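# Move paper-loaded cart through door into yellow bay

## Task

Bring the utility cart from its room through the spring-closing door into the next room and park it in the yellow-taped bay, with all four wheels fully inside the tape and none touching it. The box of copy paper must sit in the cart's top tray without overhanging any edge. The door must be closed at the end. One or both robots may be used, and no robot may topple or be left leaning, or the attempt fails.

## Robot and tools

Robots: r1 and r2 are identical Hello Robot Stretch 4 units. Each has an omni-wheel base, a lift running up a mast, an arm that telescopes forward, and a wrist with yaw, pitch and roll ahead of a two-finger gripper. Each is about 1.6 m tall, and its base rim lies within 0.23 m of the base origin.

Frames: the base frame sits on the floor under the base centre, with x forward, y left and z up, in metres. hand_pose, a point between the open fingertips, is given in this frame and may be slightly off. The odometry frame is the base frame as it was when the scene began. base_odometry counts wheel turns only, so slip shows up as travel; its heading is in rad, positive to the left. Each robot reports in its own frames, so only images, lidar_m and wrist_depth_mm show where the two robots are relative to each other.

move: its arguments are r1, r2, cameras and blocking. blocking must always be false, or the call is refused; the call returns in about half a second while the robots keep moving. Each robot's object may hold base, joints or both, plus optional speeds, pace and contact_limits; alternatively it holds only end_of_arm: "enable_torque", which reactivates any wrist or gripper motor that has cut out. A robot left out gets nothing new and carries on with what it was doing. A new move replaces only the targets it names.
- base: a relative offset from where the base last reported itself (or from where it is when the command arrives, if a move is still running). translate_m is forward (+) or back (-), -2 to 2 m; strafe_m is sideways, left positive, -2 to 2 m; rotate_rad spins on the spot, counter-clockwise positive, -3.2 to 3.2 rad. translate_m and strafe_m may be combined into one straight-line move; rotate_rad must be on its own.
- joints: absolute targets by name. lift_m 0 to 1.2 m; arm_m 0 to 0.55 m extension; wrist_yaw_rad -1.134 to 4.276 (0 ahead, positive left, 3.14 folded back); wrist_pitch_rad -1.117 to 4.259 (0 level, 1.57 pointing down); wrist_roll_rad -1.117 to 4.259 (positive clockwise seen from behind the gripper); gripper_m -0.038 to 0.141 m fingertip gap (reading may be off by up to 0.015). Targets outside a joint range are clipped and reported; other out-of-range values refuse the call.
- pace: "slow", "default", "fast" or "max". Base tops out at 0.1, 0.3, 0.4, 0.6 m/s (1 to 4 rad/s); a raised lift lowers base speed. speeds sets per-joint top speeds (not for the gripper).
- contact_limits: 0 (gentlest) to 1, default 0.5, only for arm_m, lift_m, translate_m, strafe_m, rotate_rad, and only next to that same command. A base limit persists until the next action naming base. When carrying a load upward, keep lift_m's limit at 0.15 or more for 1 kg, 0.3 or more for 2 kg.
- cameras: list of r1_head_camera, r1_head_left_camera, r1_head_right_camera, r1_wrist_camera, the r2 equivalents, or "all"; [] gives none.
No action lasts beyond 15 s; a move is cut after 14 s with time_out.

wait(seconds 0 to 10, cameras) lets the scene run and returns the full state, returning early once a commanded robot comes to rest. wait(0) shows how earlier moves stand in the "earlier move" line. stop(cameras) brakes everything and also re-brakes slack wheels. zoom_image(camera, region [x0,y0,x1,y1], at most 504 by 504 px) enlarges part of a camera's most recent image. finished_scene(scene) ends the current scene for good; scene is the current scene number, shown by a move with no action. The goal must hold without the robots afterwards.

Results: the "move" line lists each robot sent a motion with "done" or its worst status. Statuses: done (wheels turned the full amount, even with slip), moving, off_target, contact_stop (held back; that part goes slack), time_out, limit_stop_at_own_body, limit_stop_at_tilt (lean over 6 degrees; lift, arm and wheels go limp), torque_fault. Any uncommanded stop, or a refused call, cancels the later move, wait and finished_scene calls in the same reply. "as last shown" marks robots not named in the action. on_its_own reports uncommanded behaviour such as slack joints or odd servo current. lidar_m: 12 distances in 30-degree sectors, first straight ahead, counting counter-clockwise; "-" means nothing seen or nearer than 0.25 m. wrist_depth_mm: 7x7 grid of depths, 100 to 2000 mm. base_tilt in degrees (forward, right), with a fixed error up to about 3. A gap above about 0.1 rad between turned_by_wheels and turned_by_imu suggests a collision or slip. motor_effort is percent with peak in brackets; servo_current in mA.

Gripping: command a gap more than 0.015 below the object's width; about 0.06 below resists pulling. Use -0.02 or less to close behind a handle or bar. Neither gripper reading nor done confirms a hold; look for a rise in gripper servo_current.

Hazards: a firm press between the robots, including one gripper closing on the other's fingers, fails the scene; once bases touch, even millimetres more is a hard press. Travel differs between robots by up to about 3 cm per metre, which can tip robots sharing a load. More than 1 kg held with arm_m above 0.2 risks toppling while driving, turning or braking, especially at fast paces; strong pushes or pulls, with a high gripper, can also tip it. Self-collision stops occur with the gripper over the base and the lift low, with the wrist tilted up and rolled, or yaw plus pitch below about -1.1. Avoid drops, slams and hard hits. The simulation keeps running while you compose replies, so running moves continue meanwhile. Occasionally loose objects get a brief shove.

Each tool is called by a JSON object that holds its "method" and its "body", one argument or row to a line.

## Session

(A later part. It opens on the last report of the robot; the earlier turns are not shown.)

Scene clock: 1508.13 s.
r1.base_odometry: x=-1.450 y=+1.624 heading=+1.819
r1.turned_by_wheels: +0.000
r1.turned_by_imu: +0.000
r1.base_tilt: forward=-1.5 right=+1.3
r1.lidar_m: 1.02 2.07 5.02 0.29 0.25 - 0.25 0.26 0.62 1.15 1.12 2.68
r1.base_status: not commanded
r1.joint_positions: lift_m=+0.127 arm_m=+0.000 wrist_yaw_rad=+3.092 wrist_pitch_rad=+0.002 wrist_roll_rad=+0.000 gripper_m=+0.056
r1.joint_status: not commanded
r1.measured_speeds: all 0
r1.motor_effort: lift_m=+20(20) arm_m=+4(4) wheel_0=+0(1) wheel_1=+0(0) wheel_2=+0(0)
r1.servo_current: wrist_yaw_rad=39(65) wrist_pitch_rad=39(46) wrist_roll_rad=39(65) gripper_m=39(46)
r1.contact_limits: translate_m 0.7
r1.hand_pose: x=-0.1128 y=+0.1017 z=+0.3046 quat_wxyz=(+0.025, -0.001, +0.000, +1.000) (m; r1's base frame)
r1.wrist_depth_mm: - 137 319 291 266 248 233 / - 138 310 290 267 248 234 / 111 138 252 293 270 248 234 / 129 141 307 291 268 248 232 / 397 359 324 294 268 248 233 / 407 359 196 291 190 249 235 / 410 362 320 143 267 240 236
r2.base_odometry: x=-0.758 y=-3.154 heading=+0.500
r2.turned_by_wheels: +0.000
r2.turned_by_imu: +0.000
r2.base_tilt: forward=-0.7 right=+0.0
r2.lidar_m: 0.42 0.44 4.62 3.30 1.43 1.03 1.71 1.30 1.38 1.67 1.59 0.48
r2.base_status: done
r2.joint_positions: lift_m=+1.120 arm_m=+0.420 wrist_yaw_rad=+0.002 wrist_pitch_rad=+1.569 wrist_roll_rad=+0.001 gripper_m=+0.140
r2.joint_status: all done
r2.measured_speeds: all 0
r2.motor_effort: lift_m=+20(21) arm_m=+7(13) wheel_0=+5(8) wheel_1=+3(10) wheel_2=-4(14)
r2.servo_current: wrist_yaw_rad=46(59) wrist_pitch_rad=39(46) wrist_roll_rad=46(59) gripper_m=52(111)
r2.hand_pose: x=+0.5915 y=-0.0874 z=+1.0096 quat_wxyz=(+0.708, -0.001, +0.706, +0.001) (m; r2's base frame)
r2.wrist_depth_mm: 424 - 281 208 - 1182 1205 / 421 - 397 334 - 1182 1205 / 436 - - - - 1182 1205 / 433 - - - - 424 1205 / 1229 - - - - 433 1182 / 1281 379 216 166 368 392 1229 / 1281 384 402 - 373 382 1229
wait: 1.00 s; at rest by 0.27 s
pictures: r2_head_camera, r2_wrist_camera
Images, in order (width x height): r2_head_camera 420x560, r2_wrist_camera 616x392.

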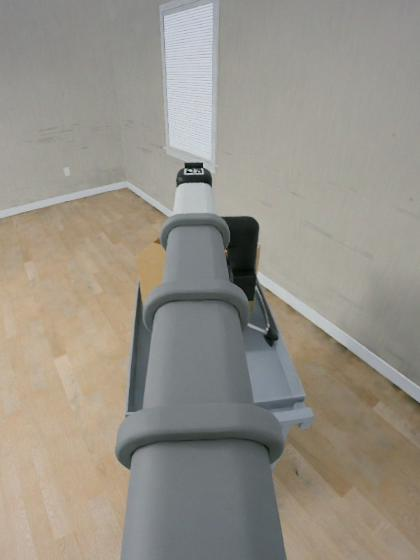

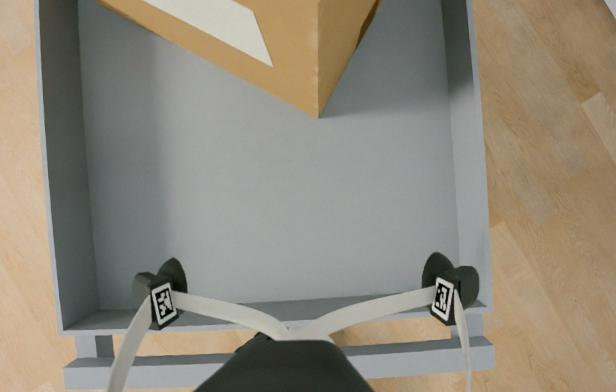

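{"method": "move", "body": {
  "blocking": false,
  "r2": {"joints":{"lift_m":0.935}}
}}

{"method": "wait", "body": {
  "seconds": 3
}}

{"method": "move", "body": {
  "blocking": false,
  "r2": {"base":{"translate_m":-0.6,"strafe_m":0.06},"pace":"slow"}
}}

{"method": "wait", "body": {
  "seconds": 9,
  "cameras": ["r2_head_camera","r2_wrist_camera","r1_head_left_camera"]
}}

Scene clock: 1522.57 s.
move: r2 moving
r1: as last shown
r1.lidar_m: 1.01 2.03 5.04 0.31 0.25 - 0.25 0.26 0.63 1.18 1.13 2.69
r1.servo_current: wrist_yaw_rad=46(65) wrist_pitch_rad=39(46) wrist_roll_rad=39(59) gripper_m=39(46)
r1.contact_limits: translate_m 0.7
r1.wrist_depth_mm: - 137 319 290 266 246 233 / - 138 310 291 267 247 233 / 111 138 252 291 268 248 234 / 128 142 307 293 270 248 232 / 397 357 322 293 270 249 232 / 407 359 195 293 191 247 235 / 410 362 320 143 267 240 236
r2.base_odometry: x=-0.758 y=-3.154 heading=+0.500
r2.turned_by_wheels: +0.000
r2.turned_by_imu: +0.000
r2.base_tilt: forward=-0.7 right=+0.1
r2.lidar_m: 0.43 0.45 4.64 3.30 1.44 1.02 1.73 1.31 1.37 1.66 1.59 0.46
r2.base_status: not commanded
r2.joint_positions: lift_m=+1.082 arm_m=+0.420 wrist_yaw_rad=+0.002 wrist_pitch_rad=+1.569 wrist_roll_rad=+0.001 gripper_m=+0.140
r2.joint_status: lift_m moving
r2.measured_speeds: translate_m=+0.000 strafe_m=+0.000 rotate_rad=+0.000 lift_m=-0.146 arm_m=+0.000 wrist_yaw_rad=+0.000 wrist_pitch_rad=+0.000 wrist_roll_rad=+0.000
r2.motor_effort: lift_m=+15(20) arm_m=+7(7) wheel_0=+4(5) wheel_1=+2(3) wheel_2=-4(4)
r2.servo_current: wrist_yaw_rad=52(52) wrist_pitch_rad=39(46) wrist_roll_rad=33(59) gripper_m=52(52)
r2.hand_pose: x=+0.5915 y=-0.0874 z=+0.9722 quat_wxyz=(+0.708, -0.001, +0.706, +0.001) (m; r2's base frame)
r2.wrist_depth_mm: 382 - 281 211 - 389 1160 / 377 - - 336 - 373 1160 / 373 - - - - 373 1160 / 407 - - - - 387 1160 / 399 - - - - 366 1205 / 394 202 217 160 212 206 1160 / 382 357 353 - 1182 340 1160

Scene clock: 1523.93 s.
earlier move: r2 done
r1.base_odometry: x=-1.450 y=+1.624 heading=+1.819
r1.turned_by_wheels: +0.000
r1.turned_by_imu: +0.000
r1.base_tilt: forward=-1.5 right=+1.2
r1.lidar_m: 1.01 2.06 5.02 0.31 0.25 - 0.25 0.26 0.64 1.16 1.13 2.70
r1.base_status: not commanded
r1.joint_positions: lift_m=+0.127 arm_m=+0.000 wrist_yaw_rad=+3.092 wrist_pitch_rad=+0.002 wrist_roll_rad=+0.000 gripper_m=+0.056
r1.joint_status: not commanded
r1.measured_speeds: all 0
r1.motor_effort: lift_m=+20(20) arm_m=+4(4) wheel_0=-1(1) wheel_1=+0(0) wheel_2=+0(0)
r1.servo_current: wrist_yaw_rad=33(65) wrist_pitch_rad=39(52) wrist_roll_rad=52(65) gripper_m=39(46)
r1.contact_limits: translate_m 0.7
r1.hand_pose: x=-0.1128 y=+0.1017 z=+0.3046 quat_wxyz=(+0.025, -0.001, +0.000, +1.000) (m; r1's base frame)
r1.wrist_depth_mm: - 137 319 291 266 246 233 / - 137 309 293 265 246 234 / 111 138 252 291 268 247 233 / 128 141 309 293 268 248 232 / 397 359 322 294 270 249 232 / 404 359 195 296 191 249 236 / 404 359 319 143 268 241 235
r2.base_odometry: x=-0.758 y=-3.154 heading=+0.500
r2.turned_by_wheels: +0.000
r2.turned_by_imu: +0.000
r2.base_tilt: forward=-0.7 right=+0.0
r2.lidar_m: 0.42 0.44 4.60 3.32 1.42 1.04 1.75 1.31 1.36 1.70 1.60 0.44
r2.base_status: not commanded
r2.joint_positions: lift_m=+0.935 arm_m=+0.420 wrist_yaw_rad=+0.002 wrist_pitch_rad=+1.569 wrist_roll_rad=+0.001 gripper_m=+0.140
r2.joint_status: all done
r2.measured_speeds: all 0
r2.motor_effort: lift_m=+14(20) arm_m=+7(8) wheel_0=+5(5) wheel_1=+3(3) wheel_2=-4(4)
r2.servo_current: wrist_yaw_rad=59(59) wrist_pitch_rad=39(46) wrist_roll_rad=39(59) gripper_m=52(59)
r2.hand_pose: x=+0.5915 y=-0.0874 z=+0.8251 quat_wxyz=(+0.708, -0.001, +0.706, +0.001) (m; r2's base frame)
r2.wrist_depth_mm: - - 236 207 - - - / - - - - - - - / - - - - - - - / - - - - - - 241 / - - - - - - 245 / - 185 176 157 187 184 248 / - - - - - - -
wait: 1.37 of 3 s (r2 has come to rest)

Scene clock: 1524.43 s.
move: r2 moving
r1: as last shown
r1.lidar_m: 1.00 2.05 5.03 0.32 0.25 - 0.25 0.25 0.63 1.16 1.12 2.70
r1.motor_effort: lift_m=+20(20) arm_m=+4(4) wheel_0=+0(1) wheel_1=+0(0) wheel_2=+0(0)
r1.servo_current: wrist_yaw_rad=46(52) wrist_pitch_rad=46(52) wrist_roll_rad=52(65) gripper_m=46(46)
r1.contact_limits: translate_m 0.7
r1.wrist_depth_mm: - 137 322 291 266 246 233 / - 138 312 291 268 247 235 / 111 138 253 291 267 247 233 / 128 142 309 291 268 248 233 / 399 357 320 293 268 249 232 / 407 359 196 294 191 248 236 / 407 359 319 143 267 241 236
r2.base_odometry: x=-0.769 y=-3.159 heading=+0.500
r2.turned_by_wheels: +0.000
r2.turned_by_imu: +0.000
r2.base_tilt: forward=-0.7 right=+0.1
r2.lidar_m: 0.43 0.46 4.61 3.31 1.41 1.00 1.72 1.30 1.36 1.68 1.61 0.47
r2.base_status: translate_m moving; strafe_m moving
r2.joint_positions: lift_m=+0.935 arm_m=+0.420 wrist_yaw_rad=+0.002 wrist_pitch_rad=+1.569 wrist_roll_rad=+0.001 gripper_m=+0.140
r2.joint_status: not commanded
r2.measured_speeds: translate_m=-0.049 strafe_m=+0.004 rotate_rad=+0.002 lift_m=+0.000 arm_m=+0.000 wrist_yaw_rad=+0.000 wrist_pitch_rad=+0.000 wrist_roll_rad=+0.000
r2.motor_effort: lift_m=+14(14) arm_m=+7(7) wheel_0=-6(9) wheel_1=-4(8) wheel_2=+9(11)
r2.servo_current: wrist_yaw_rad=33(52) wrist_pitch_rad=46(46) wrist_roll_rad=33(59) gripper_m=46(52)
r2.hand_pose: x=+0.5915 y=-0.0874 z=+0.8251 quat_wxyz=(+0.708, -0.001, +0.706, +0.001) (m; r2's base frame)
r2.wrist_depth_mm: - - - 230 - - - / - - - - - - - / - - - - - - 238 / - - - - - - 243 / - - - - - - 248 / - 184 176 157 187 183 250 / - - - - 241 237 228

Scene clock: 1531.23 s.
earlier move: r2 done
r1.base_odometry: x=-1.450 y=+1.624 heading=+1.819
r1.turned_by_wheels: +0.000
r1.turned_by_imu: +0.000
r1.base_tilt: forward=-1.5 right=+1.3
r1.lidar_m: 0.58 3.87 5.02 0.32 0.25 - 0.25 0.26 0.62 1.17 1.11 0.51
r1.base_status: not commanded
r1.joint_positions: lift_m=+0.127 arm_m=+0.000 wrist_yaw_rad=+3.092 wrist_pitch_rad=+0.002 wrist_roll_rad=+0.000 gripper_m=+0.056
r1.joint_status: not commanded
r1.measured_speeds: all 0
r1.motor_effort: lift_m=+20(20) arm_m=+4(4) wheel_0=+0(1) wheel_1=+0(0) wheel_2=+0(0)
r1.servo_current: wrist_yaw_rad=59(72) wrist_pitch_rad=39(52) wrist_roll_rad=33(72) gripper_m=46(52)
r1.contact_limits: translate_m 0.7
r1.hand_pose: x=-0.1128 y=+0.1017 z=+0.3046 quat_wxyz=(+0.025, -0.001, +0.000, +1.000) (m; r1's base frame)
r1.wrist_depth_mm: - 137 319 291 266 247 232 / - 138 312 291 268 247 232 / 111 138 253 291 268 247 235 / 129 142 306 293 267 248 233 / 397 355 322 293 271 248 232 / 407 359 196 294 191 249 236 / 407 362 319 143 266 241 236
r2.base_odometry: x=-1.313 y=-3.389 heading=+0.499
r2.turned_by_wheels: -0.001
r2.turned_by_imu: -0.002
r2.base_tilt: forward=-0.7 right=+0.0
r2.lidar_m: 0.43 4.94 4.12 2.90 0.53 0.57 1.21 0.84 0.88 1.17 1.95 0.35
r2.base_status: done
r2.joint_positions: lift_m=+0.935 arm_m=+0.420 wrist_yaw_rad=+0.003 wrist_pitch_rad=+1.562 wrist_roll_rad=+0.000 gripper_m=+0.140
r2.joint_status: not commanded
r2.measured_speeds: translate_m=+0.000 strafe_m=+0.000 rotate_rad=+0.000 lift_m=+0.000 arm_m=+0.000 wrist_yaw_rad=+0.000 wrist_pitch_rad=+0.002 wrist_roll_rad=+0.000
r2.motor_effort: lift_m=+14(14) arm_m=-3(7) wheel_0=-7(16) wheel_1=-7(9) wheel_2=+3(14)
r2.servo_current: wrist_yaw_rad=52(72) wrist_pitch_rad=46(65) wrist_roll_rad=52(65) gripper_m=46(65)
r2.hand_pose: x=+0.5936 y=-0.0874 z=+0.8251 quat_wxyz=(+0.710, -0.001, +0.704, +0.001) (m; r2's base frame)
r2.wrist_depth_mm: 1060 1042 1042 216 - - - / 1042 1042 227 - - - - / 1060 1078 230 - - - - / 1078 225 - - - - - / 1060 220 - - - - - / 202 210 195 160 185 - - / 191 191 211 - - - -
wait: 6.80 of 9 s (r2 has come to rest)
pictures: r1_head_left_camera, r2_head_camera, r2_wrist_camera
Images, in order (width x height): r1_head_left_camera 420x672, r2_head_camera 420x560, r2_wrist_camera 616x392.

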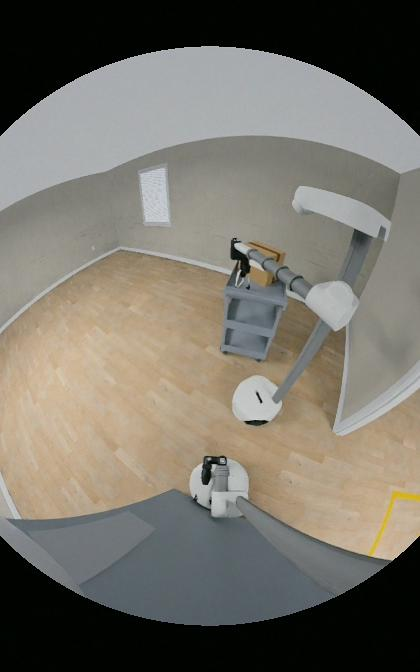

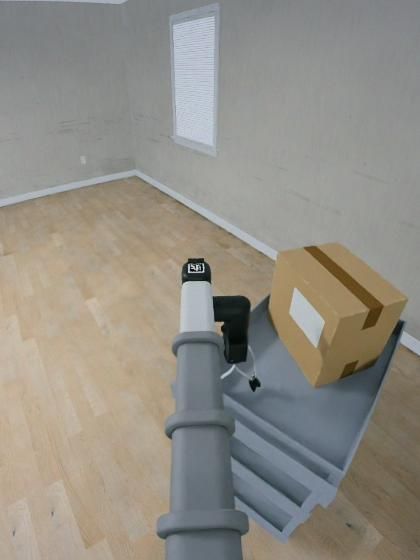

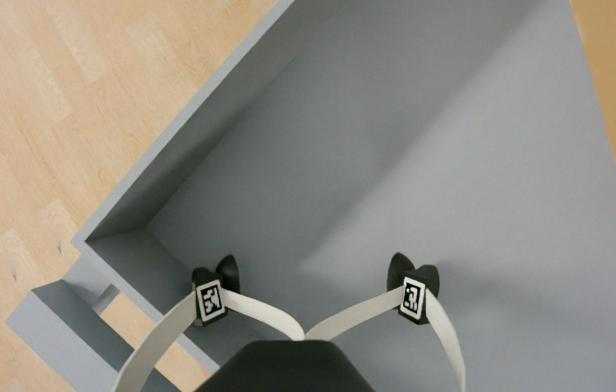

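{"method": "move", "body": {
  "blocking": false,
  "r2": {"base":{"translate_m":-0.3},"pace":"slow"}
}}

{"method": "wait", "body": {
  "seconds": 9,
  "cameras": ["r2_head_camera","r2_wrist_camera","r1_head_left_camera"]
}}

Scene clock: 1539.77 s.
move: r2 moving
r1: as last shown
r1.base_tilt: forward=-1.6 right=+1.3
r1.lidar_m: 0.54 3.87 5.03 0.30 0.25 - 0.25 0.26 0.62 1.17 1.12 0.50
r1.motor_effort: lift_m=+20(20) arm_m=+4(4) wheel_0=+0(0) wheel_1=+0(0) wheel_2=+0(0)
r1.servo_current: wrist_yaw_rad=39(72) wrist_pitch_rad=46(52) wrist_roll_rad=52(59) gripper_m=39(46)
r1.contact_limits: translate_m 0.7
r1.wrist_depth_mm: - 137 319 290 265 245 233 / - 137 312 291 268 246 234 / 111 138 252 293 268 247 234 / 128 142 310 293 268 248 232 / 394 355 322 293 270 249 233 / 407 357 195 293 191 249 235 / 407 359 320 143 267 240 236
r2.base_odometry: x=-1.324 y=-3.395 heading=+0.498
r2.turned_by_wheels: -0.001
r2.turned_by_imu: +0.000
r2.base_tilt: forward=-0.6 right=+0.1
r2.lidar_m: 0.45 4.95 4.11 2.94 0.53 0.55 1.17 0.83 0.85 1.15 1.97 0.34
r2.base_status: translate_m moving
r2.joint_positions: lift_m=+0.935 arm_m=+0.420 wrist_yaw_rad=+0.003 wrist_pitch_rad=+1.562 wrist_roll_rad=+0.000 gripper_m=+0.140
r2.joint_status: not commanded
r2.measured_speeds: translate_m=-0.049 strafe_m=+0.000 rotate_rad=-0.001 lift_m=+0.000 arm_m=+0.000 wrist_yaw_rad=+0.000 wrist_pitch_rad=+0.000 wrist_roll_rad=+0.000
r2.motor_effort: lift_m=+14(14) arm_m=-3(4) wheel_0=-10(12) wheel_1=-8(9) wheel_2=+9(9)
r2.servo_current: wrist_yaw_rad=46(52) wrist_pitch_rad=46(52) wrist_roll_rad=46(59) gripper_m=46(52)
r2.hand_pose: x=+0.5936 y=-0.0874 z=+0.8251 quat_wxyz=(+0.710, -0.001, +0.704, +0.001) (m; r2's base frame)
r2.wrist_depth_mm: 1078 1060 1060 219 - - - / 1042 1060 225 - - - - / 1060 1042 230 - - - - / 1060 227 - - - - - / 1078 217 226 - - - - / 201 207 202 161 185 - - / 191 191 207 - - - -

Scene clock: 1543.53 s.
earlier move: r2 done
r1.base_odometry: x=-1.450 y=+1.624 heading=+1.819
r1.turned_by_wheels: +0.000
r1.turned_by_imu: +0.000
r1.base_tilt: forward=-1.5 right=+1.3
r1.lidar_m: 0.84 3.88 5.02 0.28 0.25 - 0.25 0.25 0.61 1.15 0.38 0.37
r1.base_status: not commanded
r1.joint_positions: lift_m=+0.127 arm_m=+0.000 wrist_yaw_rad=+3.092 wrist_pitch_rad=+0.002 wrist_roll_rad=+0.000 gripper_m=+0.056
r1.joint_status: not commanded
r1.measured_speeds: all 0
r1.motor_effort: lift_m=+20(20) arm_m=+4(4) wheel_0=+0(1) wheel_1=+0(0) wheel_2=+0(0)
r1.servo_current: wrist_yaw_rad=39(72) wrist_pitch_rad=46(52) wrist_roll_rad=46(65) gripper_m=39(46)
r1.contact_limits: translate_m 0.7
r1.hand_pose: x=-0.1128 y=+0.1017 z=+0.3046 quat_wxyz=(+0.025, -0.001, +0.000, +1.000) (m; r1's base frame)
r1.wrist_depth_mm: - 137 320 290 266 246 233 / - 138 310 293 266 246 234 / 111 138 253 291 267 247 233 / 129 142 307 293 268 247 231 / 399 357 324 294 268 248 232 / 404 359 196 294 190 248 236 / 407 357 319 143 267 241 236
r2.base_odometry: x=-1.576 y=-3.532 heading=+0.498
r2.turned_by_wheels: +0.000
r2.turned_by_imu: +0.000
r2.base_tilt: forward=-0.6 right=+0.1
r2.lidar_m: 0.42 5.20 3.90 0.39 0.40 0.77 1.08 3.54 0.65 0.84 2.04 0.38
r2.base_status: done
r2.joint_positions: lift_m=+0.935 arm_m=+0.420 wrist_yaw_rad=+0.003 wrist_pitch_rad=+1.564 wrist_roll_rad=+0.000 gripper_m=+0.140
r2.joint_status: not commanded
r2.measured_speeds: all 0
r2.motor_effort: lift_m=+15(15) arm_m=-3(4) wheel_0=-7(14) wheel_1=-5(9) wheel_2=+3(10)
r2.servo_current: wrist_yaw_rad=59(59) wrist_pitch_rad=52(59) wrist_roll_rad=52(59) gripper_m=52(59)
r2.hand_pose: x=+0.5932 y=-0.0874 z=+0.8251 quat_wxyz=(+0.710, -0.001, +0.705, +0.001) (m; r2's base frame)
r2.wrist_depth_mm: 1060 1025 1060 231 - - - / 1060 1042 223 - - - - / 1042 1042 231 - - - - / 1060 228 - - - - - / 1060 228 - - - - - / 216 197 200 156 186 - - / 191 198 207 - - - -
wait: 3.77 of 9 s (r2 has come to rest)
pictures: r1_head_left_camera, r2_head_camera, r2_wrist_camera
Images, in order (width x height): r1_head_left_camera 420x672, r2_head_camera 420x560, r2_wrist_camera 616x392.

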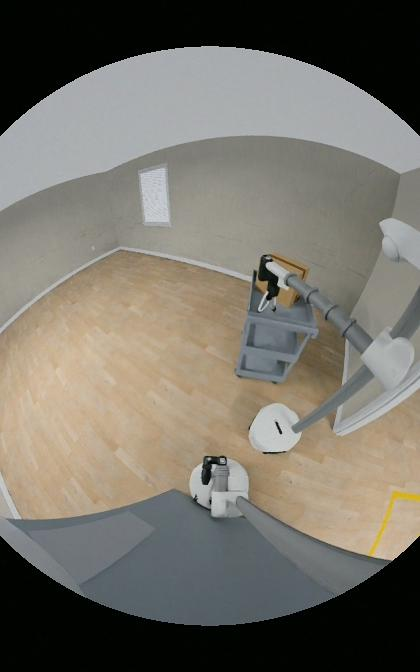

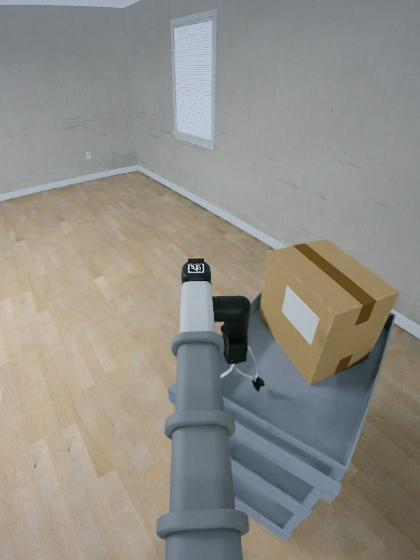

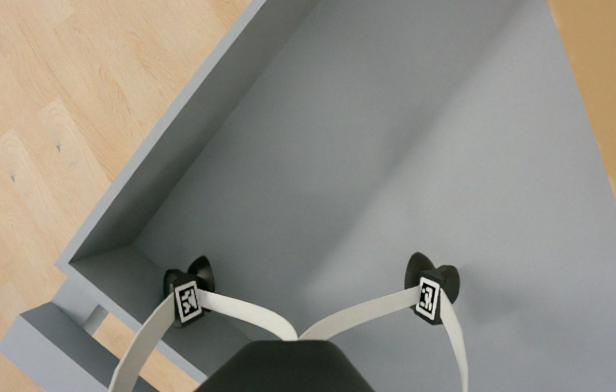

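{"method": "move", "body": {
  "blocking": false,
  "r2": {"base":{"translate_m":-0.3},"pace":"slow"}
}}

{"method": "wait", "body": {
  "seconds": 9,
  "cameras": ["r2_head_camera","r2_wrist_camera","r1_head_left_camera","r2_head_left_camera"]
}}

Scene clock: 1555.23 s.
move: r2 moving
r1: as last shown
r1.base_tilt: forward=-1.5 right=+1.2
r1.lidar_m: 0.82 3.88 5.03 0.33 0.25 - 0.25 0.26 0.59 1.19 0.36 0.40
r1.motor_effort: lift_m=+20(20) arm_m=+4(4) wheel_0=+0(0) wheel_1=+0(0) wheel_2=+0(0)
r1.servo_current: wrist_yaw_rad=72(72) wrist_pitch_rad=52(52) wrist_roll_rad=46(59) gripper_m=39(46)
r1.contact_limits: translate_m 0.7
r1.wrist_depth_mm: - 137 317 291 265 247 233 / - 137 310 289 270 247 233 / 111 138 252 291 267 248 235 / 128 141 307 293 270 248 233 / 397 357 322 294 268 250 232 / 407 359 195 294 191 249 236 / 410 359 319 143 265 241 236
r2.base_odometry: x=-1.587 y=-3.538 heading=+0.498
r2.turned_by_wheels: +0.000
r2.turned_by_imu: +0.000
r2.base_tilt: forward=-0.7 right=+0.0
r2.lidar_m: 0.42 5.22 3.90 0.38 0.38 0.75 1.06 3.53 0.63 0.81 2.00 0.38
r2.base_status: translate_m moving
r2.joint_positions: lift_m=+0.935 arm_m=+0.420 wrist_yaw_rad=+0.003 wrist_pitch_rad=+1.564 wrist_roll_rad=+0.000 gripper_m=+0.140
r2.joint_status: not commanded
r2.measured_speeds: translate_m=-0.049 strafe_m=+0.001 rotate_rad=-0.002 lift_m=+0.000 arm_m=+0.000 wrist_yaw_rad=+0.000 wrist_pitch_rad=+0.000 wrist_roll_rad=+0.000
r2.motor_effort: lift_m=+15(15) arm_m=-3(4) wheel_0=-10(11) wheel_1=-7(7) wheel_2=+10(10)
r2.servo_current: wrist_yaw_rad=52(59) wrist_pitch_rad=46(46) wrist_roll_rad=33(52) gripper_m=52(59)
r2.hand_pose: x=+0.5932 y=-0.0874 z=+0.8251 quat_wxyz=(+0.710, -0.001, +0.705, +0.001) (m; r2's base frame)
r2.wrist_depth_mm: 1060 1042 1042 237 - - - / 1078 1060 224 - - - - / 1060 1078 244 - - - - / 1060 228 - - - - - / 1060 231 - - - - - / 216 193 200 - 186 - - / 193 195 205 - - - -

Scene clock: 1559.00 s.
earlier move: r2 done
r1.base_odometry: x=-1.450 y=+1.624 heading=+1.819
r1.turned_by_wheels: +0.000
r1.turned_by_imu: +0.000
r1.base_tilt: forward=-1.5 right=+1.3
r1.lidar_m: 2.82 3.90 5.03 0.31 0.25 - 0.25 0.25 0.62 0.38 0.38 0.54
r1.base_status: not commanded
r1.joint_positions: lift_m=+0.127 arm_m=+0.000 wrist_yaw_rad=+3.092 wrist_pitch_rad=+0.002 wrist_roll_rad=+0.000 gripper_m=+0.056
r1.joint_status: not commanded
r1.measured_speeds: all 0
r1.motor_effort: lift_m=+20(20) arm_m=+4(4) wheel_0=+0(1) wheel_1=+0(0) wheel_2=+0(0)
r1.servo_current: wrist_yaw_rad=52(72) wrist_pitch_rad=39(52) wrist_roll_rad=39(72) gripper_m=46(52)
r1.contact_limits: translate_m 0.7
r1.hand_pose: x=-0.1128 y=+0.1017 z=+0.3046 quat_wxyz=(+0.025, -0.001, +0.000, +1.000) (m; r1's base frame)
r1.wrist_depth_mm: - 137 319 290 266 246 233 / - 137 314 291 268 247 233 / 111 138 253 291 268 247 234 / 129 142 307 291 268 248 232 / 397 357 322 294 268 247 232 / 410 359 196 293 191 249 236 / 404 357 320 143 266 242 236
r2.base_odometry: x=-1.840 y=-3.675 heading=+0.498
r2.turned_by_wheels: +0.000
r2.turned_by_imu: +0.000
r2.base_tilt: forward=-0.7 right=+0.1
r2.lidar_m: 0.42 5.45 0.37 0.39 0.56 0.58 3.47 3.28 0.64 0.55 1.20 0.38
r2.base_status: done
r2.joint_positions: lift_m=+0.935 arm_m=+0.420 wrist_yaw_rad=+0.003 wrist_pitch_rad=+1.564 wrist_roll_rad=+0.000 gripper_m=+0.140
r2.joint_status: not commanded
r2.measured_speeds: all 0
r2.motor_effort: lift_m=+15(15) arm_m=-3(4) wheel_0=-5(12) wheel_1=-6(9) wheel_2=+4(11)
r2.servo_current: wrist_yaw_rad=46(65) wrist_pitch_rad=46(52) wrist_roll_rad=59(59) gripper_m=52(59)
r2.hand_pose: x=+0.5931 y=-0.0874 z=+0.8251 quat_wxyz=(+0.709, -0.001, +0.705, +0.001) (m; r2's base frame)
r2.wrist_depth_mm: 1060 1042 228 247 - - 248 / 1060 1060 222 - - - - / 1060 1060 243 - - - - / 1060 220 - - - - - / 1060 225 - - - - - / 216 195 200 158 187 - - / 191 202 208 - - - -
wait: 3.77 of 9 s (r2 has come to rest)
pictures: r1_head_left_camera, r2_head_camera, r2_head_left_camera, r2_wrist_camera
Images, in order (width x height): r1_head_left_camera 420x672, r2_head_camera 420x560, r2_head_left_camera 420x672, r2_wrist_camera 616x392.

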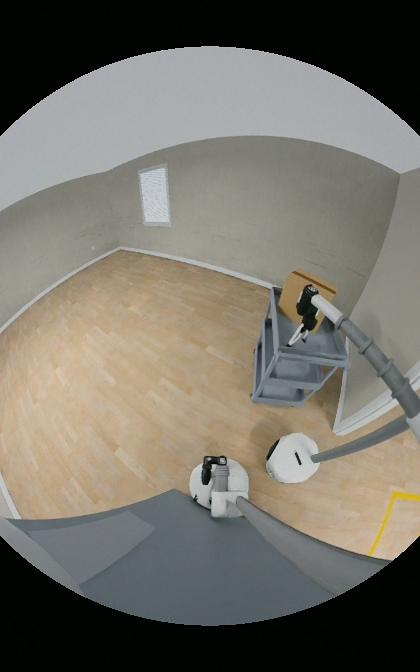

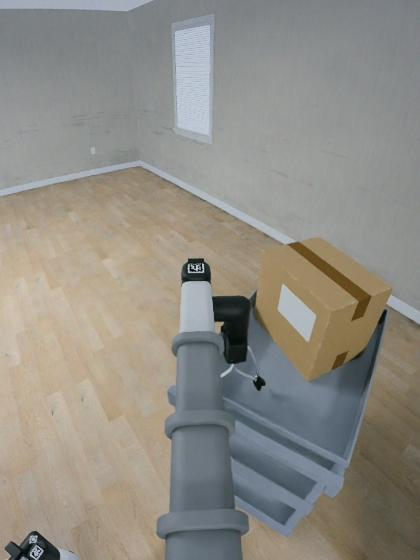

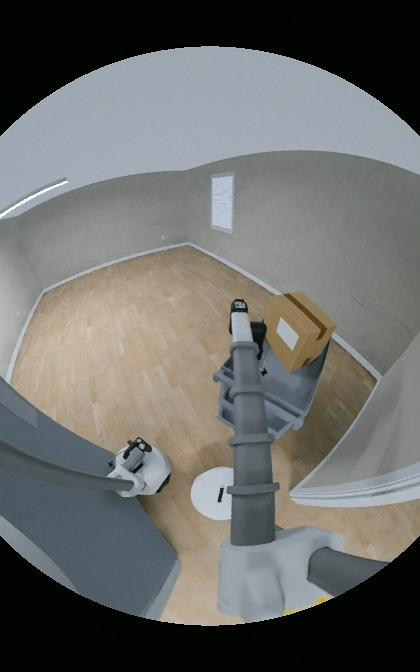

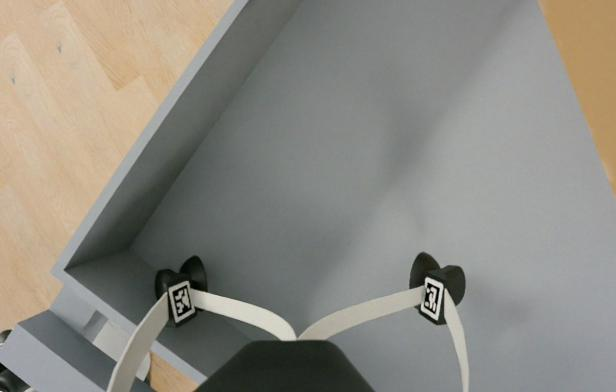

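{"method": "move", "body": {
  "blocking": false,
  "r2": {"base":{"rotate_rad":-0.5},"pace":"slow"}
}}

{"method": "wait", "body": {
  "seconds": 3,
  "cameras": ["r2_head_camera","r2_wrist_camera","r2_head_left_camera"]
}}

Scene clock: 1572.60 s.
move: r2 moving
r1: as last shown
r1.lidar_m: 2.81 3.89 5.02 0.31 0.25 - 0.25 0.25 0.60 0.38 0.37 0.62
r1.motor_effort: lift_m=+20(20) arm_m=+4(4) wheel_0=+0(0) wheel_1=+0(0) wheel_2=+0(0)
r1.servo_current: wrist_yaw_rad=59(65) wrist_pitch_rad=46(52) wrist_roll_rad=59(59) gripper_m=46(46)
r1.contact_limits: translate_m 0.7
r1.wrist_depth_mm: - 137 317 289 266 247 232 / - 138 310 291 267 247 235 / 111 138 253 293 267 247 234 / 128 142 307 293 268 248 231 / 397 357 322 293 270 249 233 / 404 359 196 294 190 249 235 / 413 359 322 143 267 241 235
r2.base_odometry: x=-1.840 y=-3.675 heading=+0.373
r2.turned_by_wheels: -0.124
r2.turned_by_imu: -0.120
r2.base_tilt: forward=-0.6 right=+0.0
r2.lidar_m: 0.42 5.47 0.43 0.37 0.55 0.57 0.71 3.29 3.31 0.54 0.87 0.40
r2.base_status: rotate_rad moving
r2.joint_positions: lift_m=+0.935 arm_m=+0.420 wrist_yaw_rad=+0.003 wrist_pitch_rad=+1.567 wrist_roll_rad=+0.000 gripper_m=+0.140
r2.joint_status: not commanded
r2.measured_speeds: translate_m=+0.000 strafe_m=+0.000 rotate_rad=-0.487 lift_m=+0.000 arm_m=+0.000 wrist_yaw_rad=+0.000 wrist_pitch_rad=+0.000 wrist_roll_rad=+0.000
r2.motor_effort: lift_m=+15(15) arm_m=-4(4) wheel_0=+6(8) wheel_1=+7(9) wheel_2=+9(10)
r2.servo_current: wrist_yaw_rad=46(59) wrist_pitch_rad=46(52) wrist_roll_rad=46(52) gripper_m=52(52)
r2.hand_pose: x=+0.5923 y=-0.0874 z=+0.8251 quat_wxyz=(+0.709, -0.001, +0.706, +0.001) (m; r2's base frame)
r2.wrist_depth_mm: 1060 222 - - - 220 178 / 202 239 - - - 232 194 / 212 259 - - - 250 217 / 233 - - - - - 240 / 245 - - - - - - / 213 216 177 157 188 183 - / 213 214 236 - - - -

Scene clock: 1573.80 s.
earlier move: r2 done
r1.base_odometry: x=-1.450 y=+1.624 heading=+1.819
r1.turned_by_wheels: +0.000
r1.turned_by_imu: +0.000
r1.base_tilt: forward=-1.5 right=+1.3
r1.lidar_m: 2.79 3.89 5.02 0.30 0.25 - 0.25 0.26 0.61 0.37 0.38 0.60
r1.base_status: not commanded
r1.joint_positions: lift_m=+0.127 arm_m=+0.000 wrist_yaw_rad=+3.092 wrist_pitch_rad=+0.002 wrist_roll_rad=+0.000 gripper_m=+0.056
r1.joint_status: not commanded
r1.measured_speeds: all 0
r1.motor_effort: lift_m=+20(20) arm_m=+4(4) wheel_0=+0(1) wheel_1=+0(0) wheel_2=+0(0)
r1.servo_current: wrist_yaw_rad=52(72) wrist_pitch_rad=39(52) wrist_roll_rad=46(65) gripper_m=39(46)
r1.contact_limits: translate_m 0.7
r1.hand_pose: x=-0.1128 y=+0.1017 z=+0.3046 quat_wxyz=(+0.025, -0.001, +0.000, +1.000) (m; r1's base frame)
r1.wrist_depth_mm: - 137 319 290 266 246 232 / - 137 310 291 267 247 232 / 111 138 252 289 267 247 235 / 128 142 309 293 268 248 232 / 397 359 320 293 270 249 233 / 404 359 196 294 190 249 234 / 410 359 319 143 266 240 236
r2.base_odometry: x=-1.840 y=-3.675 heading=+0.000
r2.turned_by_wheels: -0.374
r2.turned_by_imu: -0.363
r2.base_tilt: forward=-0.7 right=+0.1
r2.lidar_m: 0.37 0.44 5.45 0.38 0.40 0.56 0.59 3.43 3.28 0.60 0.54 0.40
r2.base_status: done
r2.joint_positions: lift_m=+0.935 arm_m=+0.420 wrist_yaw_rad=+0.003 wrist_pitch_rad=+1.567 wrist_roll_rad=+0.000 gripper_m=+0.140
r2.joint_status: not commanded
r2.measured_speeds: all 0
r2.motor_effort: lift_m=+15(15) arm_m=+4(4) wheel_0=+8(10) wheel_1=+6(9) wheel_2=+11(11)
r2.servo_current: wrist_yaw_rad=39(72) wrist_pitch_rad=39(52) wrist_roll_rad=46(52) gripper_m=46(59)
r2.hand_pose: x=+0.5922 y=-0.0874 z=+0.8251 quat_wxyz=(+0.708, -0.001, +0.706, +0.001) (m; r2's base frame)
r2.wrist_depth_mm: 111 140 194 - - 1008 1025 / 122 160 225 - 233 1008 1008 / - - - - 218 1008 1025 / - - - - 211 1008 960 / - - - - 205 1042 - / - - 190 - 191 976 - / - - - - - 1042 -
wait: 1.20 of 3 s (r2 has come to rest)
pictures: r2_head_camera, r2_head_left_camera, r2_wrist_camera
Images, in order (width x height): r2_head_camera 420x560, r2_head_left_camera 420x672, r2_wrist_camera 616x392.

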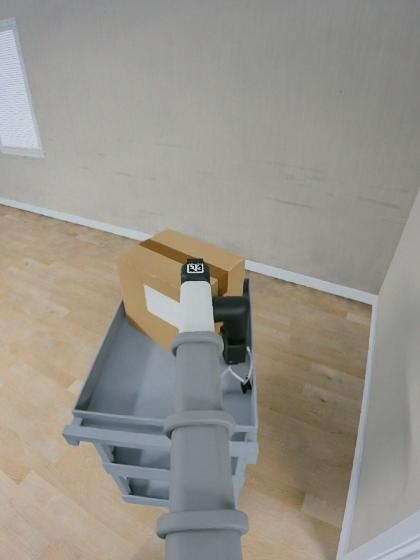

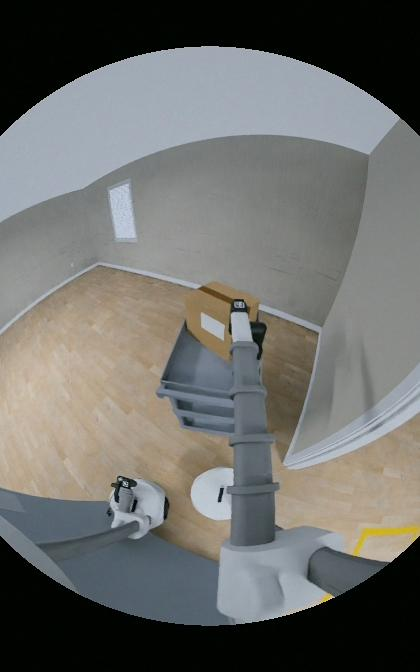

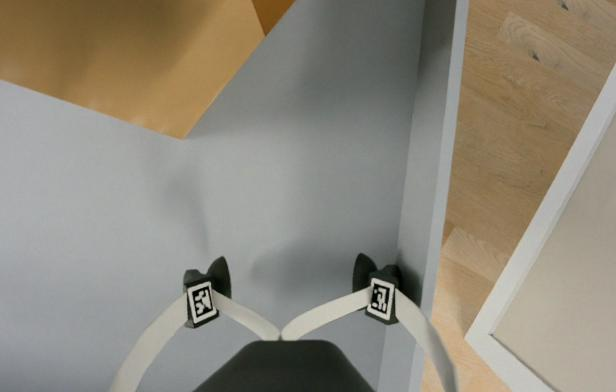

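{"method": "move", "body": {
  "blocking": false,
  "r2": {"joints":{"lift_m":1.08}}
}}

{"method": "wait", "body": {
  "seconds": 3
}}

{"method": "move", "body": {
  "blocking": false,
  "r2": {"joints":{"wrist_roll_rad":1.57,"arm_m":0.3}}
}}

{"method": "wait", "body": {
  "seconds": 3
}}

{"method": "wait", "body": {
  "seconds": 0.5,
  "cameras": ["r2_head_camera","r2_wrist_camera","r2_head_left_camera"]
}}

Scene clock: 1598.93 s.
move: r2 moving
r1: as last shown
r1.lidar_m: 2.83 3.87 5.03 0.31 0.25 - 0.25 0.26 0.61 0.38 0.39 0.62
r1.motor_effort: lift_m=+20(20) arm_m=+4(4) wheel_0=+0(0) wheel_1=+0(1) wheel_2=+0(0)
r1.servo_current: wrist_yaw_rad=52(65) wrist_pitch_rad=46(46) wrist_roll_rad=65(72) gripper_m=39(46)
r1.contact_limits: translate_m 0.7
r1.wrist_depth_mm: - 137 319 289 267 246 232 / - 137 310 291 266 247 234 / 111 138 252 291 268 248 235 / 128 141 309 291 268 249 232 / 397 357 322 293 268 249 234 / 404 364 195 294 191 250 236 / 407 359 320 143 266 241 235
r2.base_odometry: x=-1.840 y=-3.675 heading=+0.000
r2.turned_by_wheels: +0.000
r2.turned_by_imu: +0.000
r2.base_tilt: forward=-0.6 right=+0.1
r2.lidar_m: 0.37 0.44 5.46 0.38 0.37 0.57 0.58 3.42 3.28 0.58 0.54 0.42
r2.base_status: not commanded
r2.joint_positions: lift_m=+0.973 arm_m=+0.420 wrist_yaw_rad=+0.002 wrist_pitch_rad=+1.568 wrist_roll_rad=+0.000 gripper_m=+0.140
r2.joint_status: lift_m moving
r2.measured_speeds: translate_m=+0.000 strafe_m=+0.000 rotate_rad=+0.000 lift_m=+0.146 arm_m=+0.000 wrist_yaw_rad=+0.000 wrist_pitch_rad=+0.000 wrist_roll_rad=+0.000
r2.motor_effort: lift_m=+24(24) arm_m=+4(4) wheel_0=+8(8) wheel_1=+6(6) wheel_2=+10(11)
r2.servo_current: wrist_yaw_rad=39(65) wrist_pitch_rad=39(46) wrist_roll_rad=39(59) gripper_m=52(59)
r2.hand_pose: x=+0.5918 y=-0.0874 z=+0.8624 quat_wxyz=(+0.708, -0.001, +0.706, +0.001) (m; r2's base frame)
r2.wrist_depth_mm: - 130 182 258 - 1060 1042 / 114 147 219 - 251 1060 1042 / - 178 259 - 242 1060 1060 / - - - - 224 1060 976 / - - - - 225 1042 - / - - 190 - 189 1008 - / - - - - - 1078 -

Scene clock: 1600.10 s.
earlier move: r2 done
r1.base_odometry: x=-1.450 y=+1.624 heading=+1.819
r1.turned_by_wheels: +0.000
r1.turned_by_imu: +0.000
r1.base_tilt: forward=-1.5 right=+1.3
r1.lidar_m: 2.84 3.88 5.02 0.29 0.25 - 0.25 0.26 0.57 0.38 0.38 0.63
r1.base_status: not commanded
r1.joint_positions: lift_m=+0.127 arm_m=+0.000 wrist_yaw_rad=+3.092 wrist_pitch_rad=+0.002 wrist_roll_rad=+0.000 gripper_m=+0.056
r1.joint_status: not commanded
r1.measured_speeds: all 0
r1.motor_effort: lift_m=+20(20) arm_m=+4(4) wheel_0=+0(1) wheel_1=+0(1) wheel_2=+0(0)
r1.servo_current: wrist_yaw_rad=26(65) wrist_pitch_rad=39(52) wrist_roll_rad=65(78) gripper_m=46(46)
r1.contact_limits: translate_m 0.7
r1.hand_pose: x=-0.1128 y=+0.1017 z=+0.3046 quat_wxyz=(+0.025, -0.001, +0.000, +1.000) (m; r1's base frame)
r1.wrist_depth_mm: - 137 320 291 266 247 232 / - 138 312 290 267 247 235 / 111 138 253 293 268 248 233 / 128 142 309 293 270 249 230 / 399 357 322 293 270 248 232 / 407 357 195 294 191 250 235 / 410 359 319 143 266 241 236
r2.base_odometry: x=-1.840 y=-3.675 heading=-0.001
r2.turned_by_wheels: -0.001
r2.turned_by_imu: -0.001
r2.base_tilt: forward=-0.7 right=+0.1
r2.lidar_m: 0.37 0.42 5.48 0.37 0.37 0.56 0.59 3.45 3.27 0.61 0.51 0.40
r2.base_status: not commanded
r2.joint_positions: lift_m=+1.080 arm_m=+0.420 wrist_yaw_rad=+0.002 wrist_pitch_rad=+1.568 wrist_roll_rad=+0.000 gripper_m=+0.140
r2.joint_status: all done
r2.measured_speeds: all 0
r2.motor_effort: lift_m=+21(25) arm_m=+4(4) wheel_0=+4(8) wheel_1=+3(6) wheel_2=+7(11)
r2.servo_current: wrist_yaw_rad=46(65) wrist_pitch_rad=33(52) wrist_roll_rad=52(59) gripper_m=59(59)
r2.hand_pose: x=+0.5918 y=-0.0874 z=+0.9695 quat_wxyz=(+0.708, -0.001, +0.706, +0.001) (m; r2's base frame)
r2.wrist_depth_mm: 124 136 184 296 382 1138 1160 / 124 150 233 353 1182 1182 1160 / - 194 303 - 1160 1182 1098 / - - - - 1205 1160 - / - - - - 1182 1160 - / - 185 177 157 330 185 - / 366 368 379 - 1160 1160 -
wait: 1.17 of 3 s (r2 has come to rest)

Scene clock: 1600.60 s.
move: r2 moving
r1: as last shown
r1.base_tilt: forward=-1.6 right=+1.3
r1.lidar_m: 2.83 3.86 5.02 0.27 0.25 - 0.25 0.27 0.62 0.38 0.39 0.65
r1.motor_effort: lift_m=+20(20) arm_m=+4(4) wheel_0=+0(1) wheel_1=+0(0) wheel_2=+0(0)
r1.servo_current: wrist_yaw_rad=46(65) wrist_pitch_rad=46(46) wrist_roll_rad=52(52) gripper_m=46(46)
r1.contact_limits: translate_m 0.7
r1.wrist_depth_mm: - 137 317 290 267 246 232 / - 137 312 293 267 248 232 / 111 138 252 291 268 247 235 / 128 142 309 291 268 248 231 / 397 357 322 294 268 248 232 / 404 362 195 293 191 248 236 / 410 359 319 143 267 242 236
r2.base_odometry: x=-1.840 y=-3.675 heading=-0.001
r2.turned_by_wheels: +0.000
r2.turned_by_imu: +0.000
r2.base_tilt: forward=-0.6 right=+0.0
r2.lidar_m: 0.37 0.43 5.45 0.37 0.38 0.56 0.57 3.41 3.29 0.59 0.54 0.39
r2.base_status: not commanded
r2.joint_positions: lift_m=+1.080 arm_m=+0.369 wrist_yaw_rad=+0.002 wrist_pitch_rad=+1.568 wrist_roll_rad=+0.589 gripper_m=+0.140
r2.joint_status: arm_m moving; wrist_roll_rad moving
r2.measured_speeds: translate_m=+0.000 strafe_m=+0.000 rotate_rad=+0.000 lift_m=+0.000 arm_m=-0.195 wrist_yaw_rad=+0.000 wrist_pitch_rad=+0.000 wrist_roll_rad=+1.820
r2.motor_effort: lift_m=+21(21) arm_m=-8(11) wheel_0=+4(5) wheel_1=+3(4) wheel_2=+7(7)
r2.servo_current: wrist_yaw_rad=39(59) wrist_pitch_rad=39(46) wrist_roll_rad=72(91) gripper_m=46(52)
r2.hand_pose: x=+0.5413 y=-0.0874 z=+0.9695 quat_wxyz=(+0.678, +0.205, +0.676, -0.204) (m; r2's base frame)
r2.wrist_depth_mm: 191 265 384 1182 1160 1160 - / 189 278 - 1182 1182 1138 - / 202 293 - - 1160 1205 - / - - - - 1182 1182 - / - - - - 1160 1182 1182 / - 185 177 157 196 1160 1182 / - - - - 345 1205 1182

Scene clock: 1601.60 s.
earlier move: r2 done
r1.base_odometry: x=-1.450 y=+1.624 heading=+1.819
r1.turned_by_wheels: +0.000
r1.turned_by_imu: +0.000
r1.base_tilt: forward=-1.5 right=+1.3
r1.lidar_m: 2.81 3.89 5.01 0.30 0.25 - 0.25 0.25 0.62 0.39 0.37 0.63
r1.base_status: not commanded
r1.joint_positions: lift_m=+0.127 arm_m=+0.000 wrist_yaw_rad=+3.092 wrist_pitch_rad=+0.002 wrist_roll_rad=+0.000 gripper_m=+0.056
r1.joint_status: not commanded
r1.measured_speeds: all 0
r1.motor_effort: lift_m=+20(20) arm_m=+3(4) wheel_0=+0(1) wheel_1=+0(0) wheel_2=+0(0)
r1.servo_current: wrist_yaw_rad=46(65) wrist_pitch_rad=46(52) wrist_roll_rad=52(59) gripper_m=39(46)
r1.contact_limits: translate_m 0.7
r1.hand_pose: x=-0.1128 y=+0.1017 z=+0.3046 quat_wxyz=(+0.025, -0.001, +0.000, +1.000) (m; r1's base frame)
r1.wrist_depth_mm: - 137 320 290 267 246 231 / - 137 314 290 268 248 233 / 111 137 252 291 268 247 234 / 129 141 309 294 270 248 231 / 394 357 324 294 268 249 234 / 407 362 196 294 191 248 236 / 407 362 322 143 267 241 235
r2.base_odometry: x=-1.840 y=-3.675 heading=-0.001
r2.turned_by_wheels: +0.000
r2.turned_by_imu: +0.000
r2.base_tilt: forward=-0.7 right=+0.1
r2.lidar_m: 0.39 0.41 5.46 0.37 0.38 0.56 0.58 3.44 3.28 0.62 0.56 0.40
r2.base_status: not commanded
r2.joint_positions: lift_m=+1.080 arm_m=+0.300 wrist_yaw_rad=+0.002 wrist_pitch_rad=+1.568 wrist_roll_rad=+1.568 gripper_m=+0.140
r2.joint_status: all done
r2.measured_speeds: all 0
r2.motor_effort: lift_m=+21(21) arm_m=-7(11) wheel_0=+4(5) wheel_1=+3(4) wheel_2=+7(7)
r2.servo_current: wrist_yaw_rad=52(59) wrist_pitch_rad=39(46) wrist_roll_rad=46(98) gripper_m=52(59)
r2.hand_pose: x=+0.4720 y=-0.0874 z=+0.9695 quat_wxyz=(+0.502, +0.499, +0.501, -0.498) (m; r2's base frame)
r2.wrist_depth_mm: 1205 1182 1182 1205 1098 1160 1182 / 1160 1205 1205 1205 1182 1182 1160 / 1182 1205 1182 1182 1182 1182 1182 / - - 1205 1182 1182 - 1182 / 392 - - - 332 - 1160 / 347 196 177 166 332 205 1182 / 296 - - - 1205 1205 1205
wait: 1.00 of 3 s (r2 has come to rest)

Scene clock: 1602.10 s.
r1.base_odometry: x=-1.450 y=+1.624 heading=+1.819
r1.turned_by_wheels: +0.000
r1.turned_by_imu: +0.000
r1.base_tilt: forward=-1.5 right=+1.3
r1.lidar_m: 2.83 3.89 5.02 0.30 0.25 - 0.25 0.25 0.61 0.37 0.36 0.63
r1.base_status: not commanded
r1.joint_positions: lift_m=+0.127 arm_m=+0.000 wrist_yaw_rad=+3.092 wrist_pitch_rad=+0.002 wrist_roll_rad=+0.000 gripper_m=+0.056
r1.joint_status: not commanded
r1.measured_speeds: all 0
r1.motor_effort: lift_m=+20(20) arm_m=+4(4) wheel_0=+0(1) wheel_1=+0(0) wheel_2=+0(0)
r1.servo_current: wrist_yaw_rad=52(65) wrist_pitch_rad=46(52) wrist_roll_rad=46(59) gripper_m=46(46)
r1.contact_limits: translate_m 0.7
r1.hand_pose: x=-0.1128 y=+0.1017 z=+0.3046 quat_wxyz=(+0.025, -0.001, +0.000, +1.000) (m; r1's base frame)
r1.wrist_depth_mm: - 137 319 289 267 247 232 / - 137 310 290 270 245 234 / 111 138 252 291 268 249 233 / 128 142 309 291 267 247 233 / 399 357 322 293 270 248 232 / 404 359 195 296 190 250 235 / 404 362 320 143 266 239 236
r2.base_odometry: x=-1.840 y=-3.675 heading=-0.001
r2.turned_by_wheels: +0.000
r2.turned_by_imu: +0.000
r2.base_tilt: forward=-0.6 right=+0.0
r2.lidar_m: 0.38 0.41 5.45 0.37 0.35 0.56 0.59 3.40 3.29 0.61 0.54 0.40
r2.base_status: not commanded
r2.joint_positions: lift_m=+1.080 arm_m=+0.300 wrist_yaw_rad=+0.002 wrist_pitch_rad=+1.568 wrist_roll_rad=+1.568 gripper_m=+0.140
r2.joint_status: all done
r2.measured_speeds: all 0
r2.motor_effort: lift_m=+21(21) arm_m=-7(11) wheel_0=+4(5) wheel_1=+3(4) wheel_2=+7(7)
r2.servo_current: wrist_yaw_rad=46(59) wrist_pitch_rad=39(46) wrist_roll_rad=59(98) gripper_m=59(59)
r2.hand_pose: x=+0.4720 y=-0.0874 z=+0.9695 quat_wxyz=(+0.502, +0.499, +0.501, -0.498) (m; r2's base frame)
r2.wrist_depth_mm: 1182 1160 1160 1182 1098 1160 1182 / 1182 1182 1182 1182 1160 1205 1182 / 1182 1182 1182 1182 1182 1182 1205 / - - 1205 1182 1160 - 1182 / 392 - - - 332 - 1182 / 349 196 176 165 334 205 1160 / 296 - - - 1205 1182 1205
wait: 0.50 s; at rest by 0.27 s
pictures: r2_head_camera, r2_head_left_camera, r2_wrist_camera
Images, in order (width x height): r2_head_camera 420x560, r2_head_left_camera 420x672, r2_wrist_camera 616x392.

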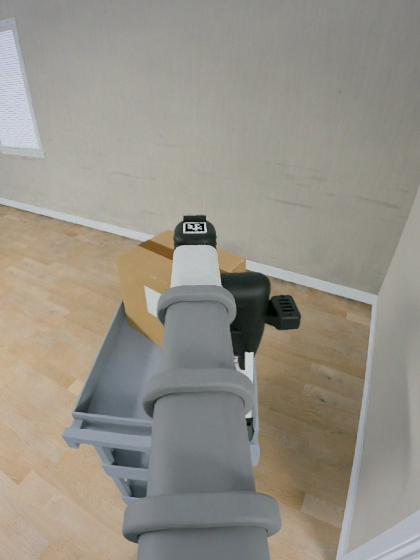

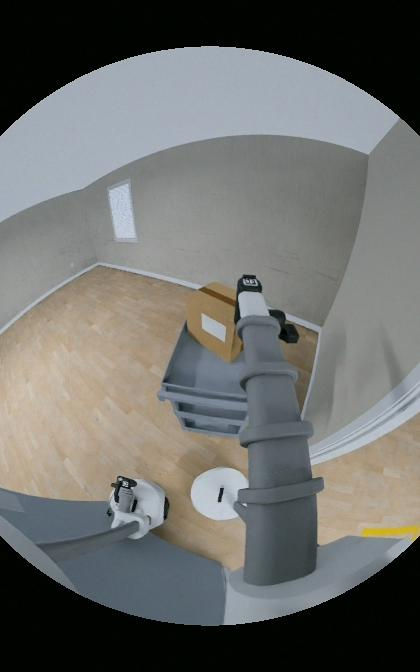

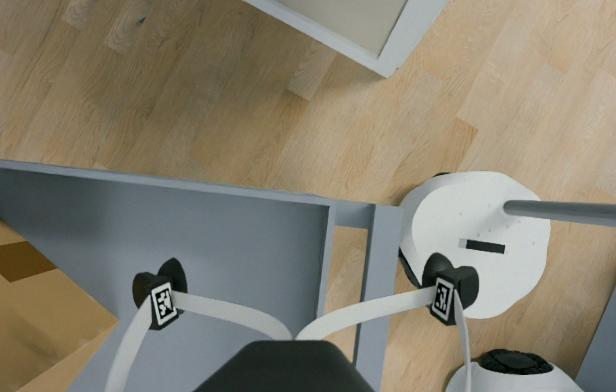

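{"method": "move", "body": {
  "blocking": false,
  "r2": {"base":{"rotate_rad":0.31},"joints":{"wrist_roll_rad":1.87,"arm_m":0.25},"pace":"slow"}
}}

{"method": "wait", "body": {
  "seconds": 3
}}

{"method": "wait", "body": {
  "seconds": 1,
  "cameras": ["r2_head_camera","r2_wrist_camera"]
}}

Scene clock: 1619.17 s.
move: r2 moving
r1: as last shown
r1.lidar_m: 2.82 3.92 5.04 0.29 0.25 - 0.25 0.25 0.62 0.37 0.38 0.63
r1.motor_effort: lift_m=+20(20) arm_m=+4(4) wheel_0=+0(0) wheel_1=+0(0) wheel_2=+0(0)
r1.servo_current: wrist_yaw_rad=72(72) wrist_pitch_rad=46(52) wrist_roll_rad=52(52) gripper_m=39(46)
r1.contact_limits: translate_m 0.7
r1.wrist_depth_mm: - 137 320 290 266 245 233 / - 137 312 290 267 247 234 / 111 138 253 290 270 250 235 / 128 141 309 293 268 248 233 / 397 359 324 294 270 250 232 / 404 359 195 294 190 249 236 / 407 362 319 143 268 241 236
r2.base_odometry: x=-1.840 y=-3.675 heading=+0.123
r2.turned_by_wheels: +0.124
r2.turned_by_imu: +0.121
r2.base_tilt: forward=-0.7 right=+0.1
r2.lidar_m: 0.38 0.46 5.47 0.38 0.39 0.58 0.61 3.34 3.29 0.55 0.55 0.38
r2.base_status: rotate_rad moving
r2.joint_positions: lift_m=+1.080 arm_m=+0.288 wrist_yaw_rad=+0.002 wrist_pitch_rad=+1.568 wrist_roll_rad=+1.849 gripper_m=+0.140
r2.joint_status: arm_m moving; wrist_roll_rad moving
r2.measured_speeds: translate_m=-0.001 strafe_m=+0.001 rotate_rad=+0.485 lift_m=+0.000 arm_m=-0.049 wrist_yaw_rad=+0.000 wrist_pitch_rad=+0.000 wrist_roll_rad=+0.436
r2.motor_effort: lift_m=+21(21) arm_m=-5(10) wheel_0=-6(10) wheel_1=-7(9) wheel_2=-9(9)
r2.servo_current: wrist_yaw_rad=39(59) wrist_pitch_rad=39(46) wrist_roll_rad=52(78) gripper_m=52(52)
r2.hand_pose: x=+0.4593 y=-0.0874 z=+0.9695 quat_wxyz=(+0.427, +0.565, +0.426, -0.563) (m; r2's base frame)
r2.wrist_depth_mm: 1182 1160 1160 1205 1182 1160 1182 / 1182 1160 1160 1182 1160 1160 1182 / 1205 1182 1182 1205 1182 1182 1205 / - - - 399 332 - 1182 / 389 - - 1182 332 - 1182 / 336 353 177 166 330 206 1160 / 294 - - - 1182 1160 960

Scene clock: 1620.37 s.
earlier move: r2 done
r1.base_odometry: x=-1.450 y=+1.624 heading=+1.819
r1.turned_by_wheels: +0.000
r1.turned_by_imu: +0.000
r1.base_tilt: forward=-1.5 right=+1.3
r1.lidar_m: 2.82 3.89 5.02 0.29 0.25 - 0.25 0.25 0.63 0.38 0.37 0.63
r1.base_status: not commanded
r1.joint_positions: lift_m=+0.127 arm_m=+0.000 wrist_yaw_rad=+3.092 wrist_pitch_rad=+0.002 wrist_roll_rad=+0.000 gripper_m=+0.056
r1.joint_status: not commanded
r1.measured_speeds: all 0
r1.motor_effort: lift_m=+20(20) arm_m=+4(4) wheel_0=+0(1) wheel_1=+0(0) wheel_2=+0(0)
r1.servo_current: wrist_yaw_rad=46(72) wrist_pitch_rad=46(52) wrist_roll_rad=39(59) gripper_m=39(46)
r1.contact_limits: translate_m 0.7
r1.hand_pose: x=-0.1128 y=+0.1017 z=+0.3046 quat_wxyz=(+0.025, -0.001, +0.000, +1.000) (m; r1's base frame)
r1.wrist_depth_mm: - 137 319 290 266 246 233 / - 138 310 291 267 248 233 / 111 138 252 294 268 247 233 / 128 142 309 293 270 248 232 / 399 357 324 293 268 250 233 / 407 357 196 294 191 249 236 / 407 357 320 143 267 240 235
r2.base_odometry: x=-1.840 y=-3.675 heading=+0.308
r2.turned_by_wheels: +0.185
r2.turned_by_imu: +0.180
r2.base_tilt: forward=-0.7 right=+0.1
r2.lidar_m: 0.41 0.55 0.43 0.37 0.43 0.55 0.66 3.27 3.27 0.53 0.77 0.38
r2.base_status: done
r2.joint_positions: lift_m=+1.080 arm_m=+0.250 wrist_yaw_rad=+0.002 wrist_pitch_rad=+1.568 wrist_roll_rad=+1.868 gripper_m=+0.140
r2.joint_status: all done
r2.measured_speeds: all 0
r2.motor_effort: lift_m=+21(21) arm_m=-7(11) wheel_0=-4(10) wheel_1=-4(9) wheel_2=-5(10)
r2.servo_current: wrist_yaw_rad=46(59) wrist_pitch_rad=39(46) wrist_roll_rad=39(85) gripper_m=52(59)
r2.hand_pose: x=+0.4220 y=-0.0874 z=+0.9695 quat_wxyz=(+0.422, +0.569, +0.421, -0.567) (m; r2's base frame)
r2.wrist_depth_mm: 375 1182 1160 1182 1160 1182 1182 / - - 366 336 1160 1182 1160 / - - - 332 1205 1182 1182 / 370 - - 330 1205 - 1160 / 387 - - 330 1182 1182 1182 / - 185 196 330 1182 205 1160 / - - - - 1160 991 976
wait: 1.20 of 3 s (r2 has come to rest)

Scene clock: 1621.37 s.
r1.base_odometry: x=-1.450 y=+1.624 heading=+1.819
r1.turned_by_wheels: +0.000
r1.turned_by_imu: +0.000
r1.base_tilt: forward=-1.5 right=+1.2
r1.lidar_m: 2.82 3.91 5.03 0.29 0.25 - 0.25 0.25 0.60 0.38 0.38 0.61
r1.base_status: not commanded
r1.joint_positions: lift_m=+0.127 arm_m=+0.000 wrist_yaw_rad=+3.092 wrist_pitch_rad=+0.002 wrist_roll_rad=+0.000 gripper_m=+0.056
r1.joint_status: not commanded
r1.measured_speeds: all 0
r1.motor_effort: lift_m=+20(20) arm_m=+4(4) wheel_0=+0(1) wheel_1=+0(0) wheel_2=+0(0)
r1.servo_current: wrist_yaw_rad=39(72) wrist_pitch_rad=46(52) wrist_roll_rad=52(59) gripper_m=39(46)
r1.contact_limits: translate_m 0.7
r1.hand_pose: x=-0.1128 y=+0.1017 z=+0.3046 quat_wxyz=(+0.025, -0.001, +0.000, +1.000) (m; r1's base frame)
r1.wrist_depth_mm: - 137 319 291 266 247 233 / - 137 312 293 267 248 232 / 111 138 252 291 268 247 234 / 128 141 309 291 268 247 231 / 394 359 324 296 267 248 233 / 407 362 196 293 191 249 236 / 407 359 320 143 266 241 236
r2.base_odometry: x=-1.840 y=-3.675 heading=+0.308
r2.turned_by_wheels: +0.000
r2.turned_by_imu: +0.000
r2.base_tilt: forward=-0.7 right=+0.1
r2.lidar_m: 0.41 0.51 0.45 0.38 0.43 0.55 0.66 3.28 3.29 0.52 0.76 0.37
r2.base_status: done
r2.joint_positions: lift_m=+1.080 arm_m=+0.250 wrist_yaw_rad=+0.002 wrist_pitch_rad=+1.568 wrist_roll_rad=+1.868 gripper_m=+0.140
r2.joint_status: all done
r2.measured_speeds: all 0
r2.motor_effort: lift_m=+21(21) arm_m=-7(11) wheel_0=-4(10) wheel_1=-4(9) wheel_2=-5(10)
r2.servo_current: wrist_yaw_rad=46(59) wrist_pitch_rad=39(46) wrist_roll_rad=59(85) gripper_m=46(59)
r2.hand_pose: x=+0.4220 y=-0.0874 z=+0.9695 quat_wxyz=(+0.422, +0.569, +0.421, -0.567) (m; r2's base frame)
r2.wrist_depth_mm: 377 1182 1182 1182 1160 1182 1160 / - - 366 334 1182 1160 1182 / - - - 330 1182 1205 1182 / 370 - - 330 1182 - 1182 / 387 - - 330 1182 1205 1160 / - 185 196 332 1182 205 1205 / - - - - 1182 991 960
wait: 1.00 s; at rest by 0.27 s
pictures: r2_head_camera, r2_wrist_camera
Images, in order (width x height): r2_head_camera 420x560, r2_wrist_camera 616x392.

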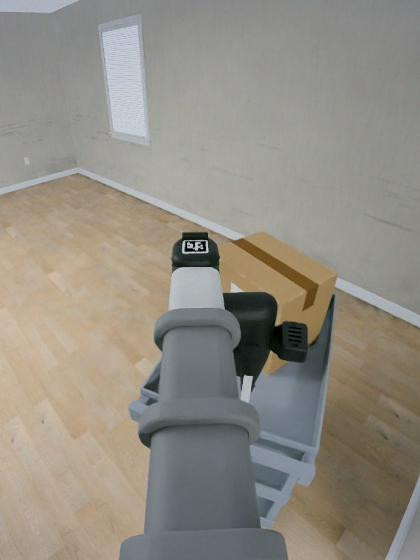

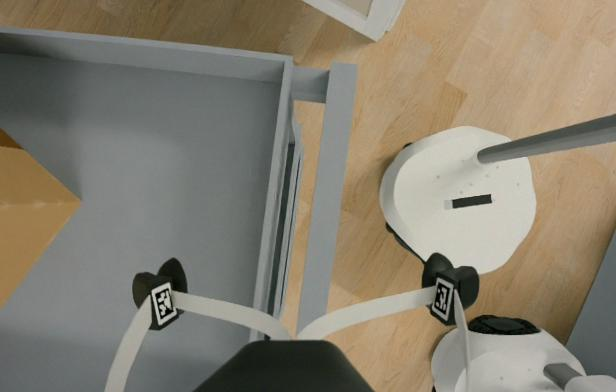

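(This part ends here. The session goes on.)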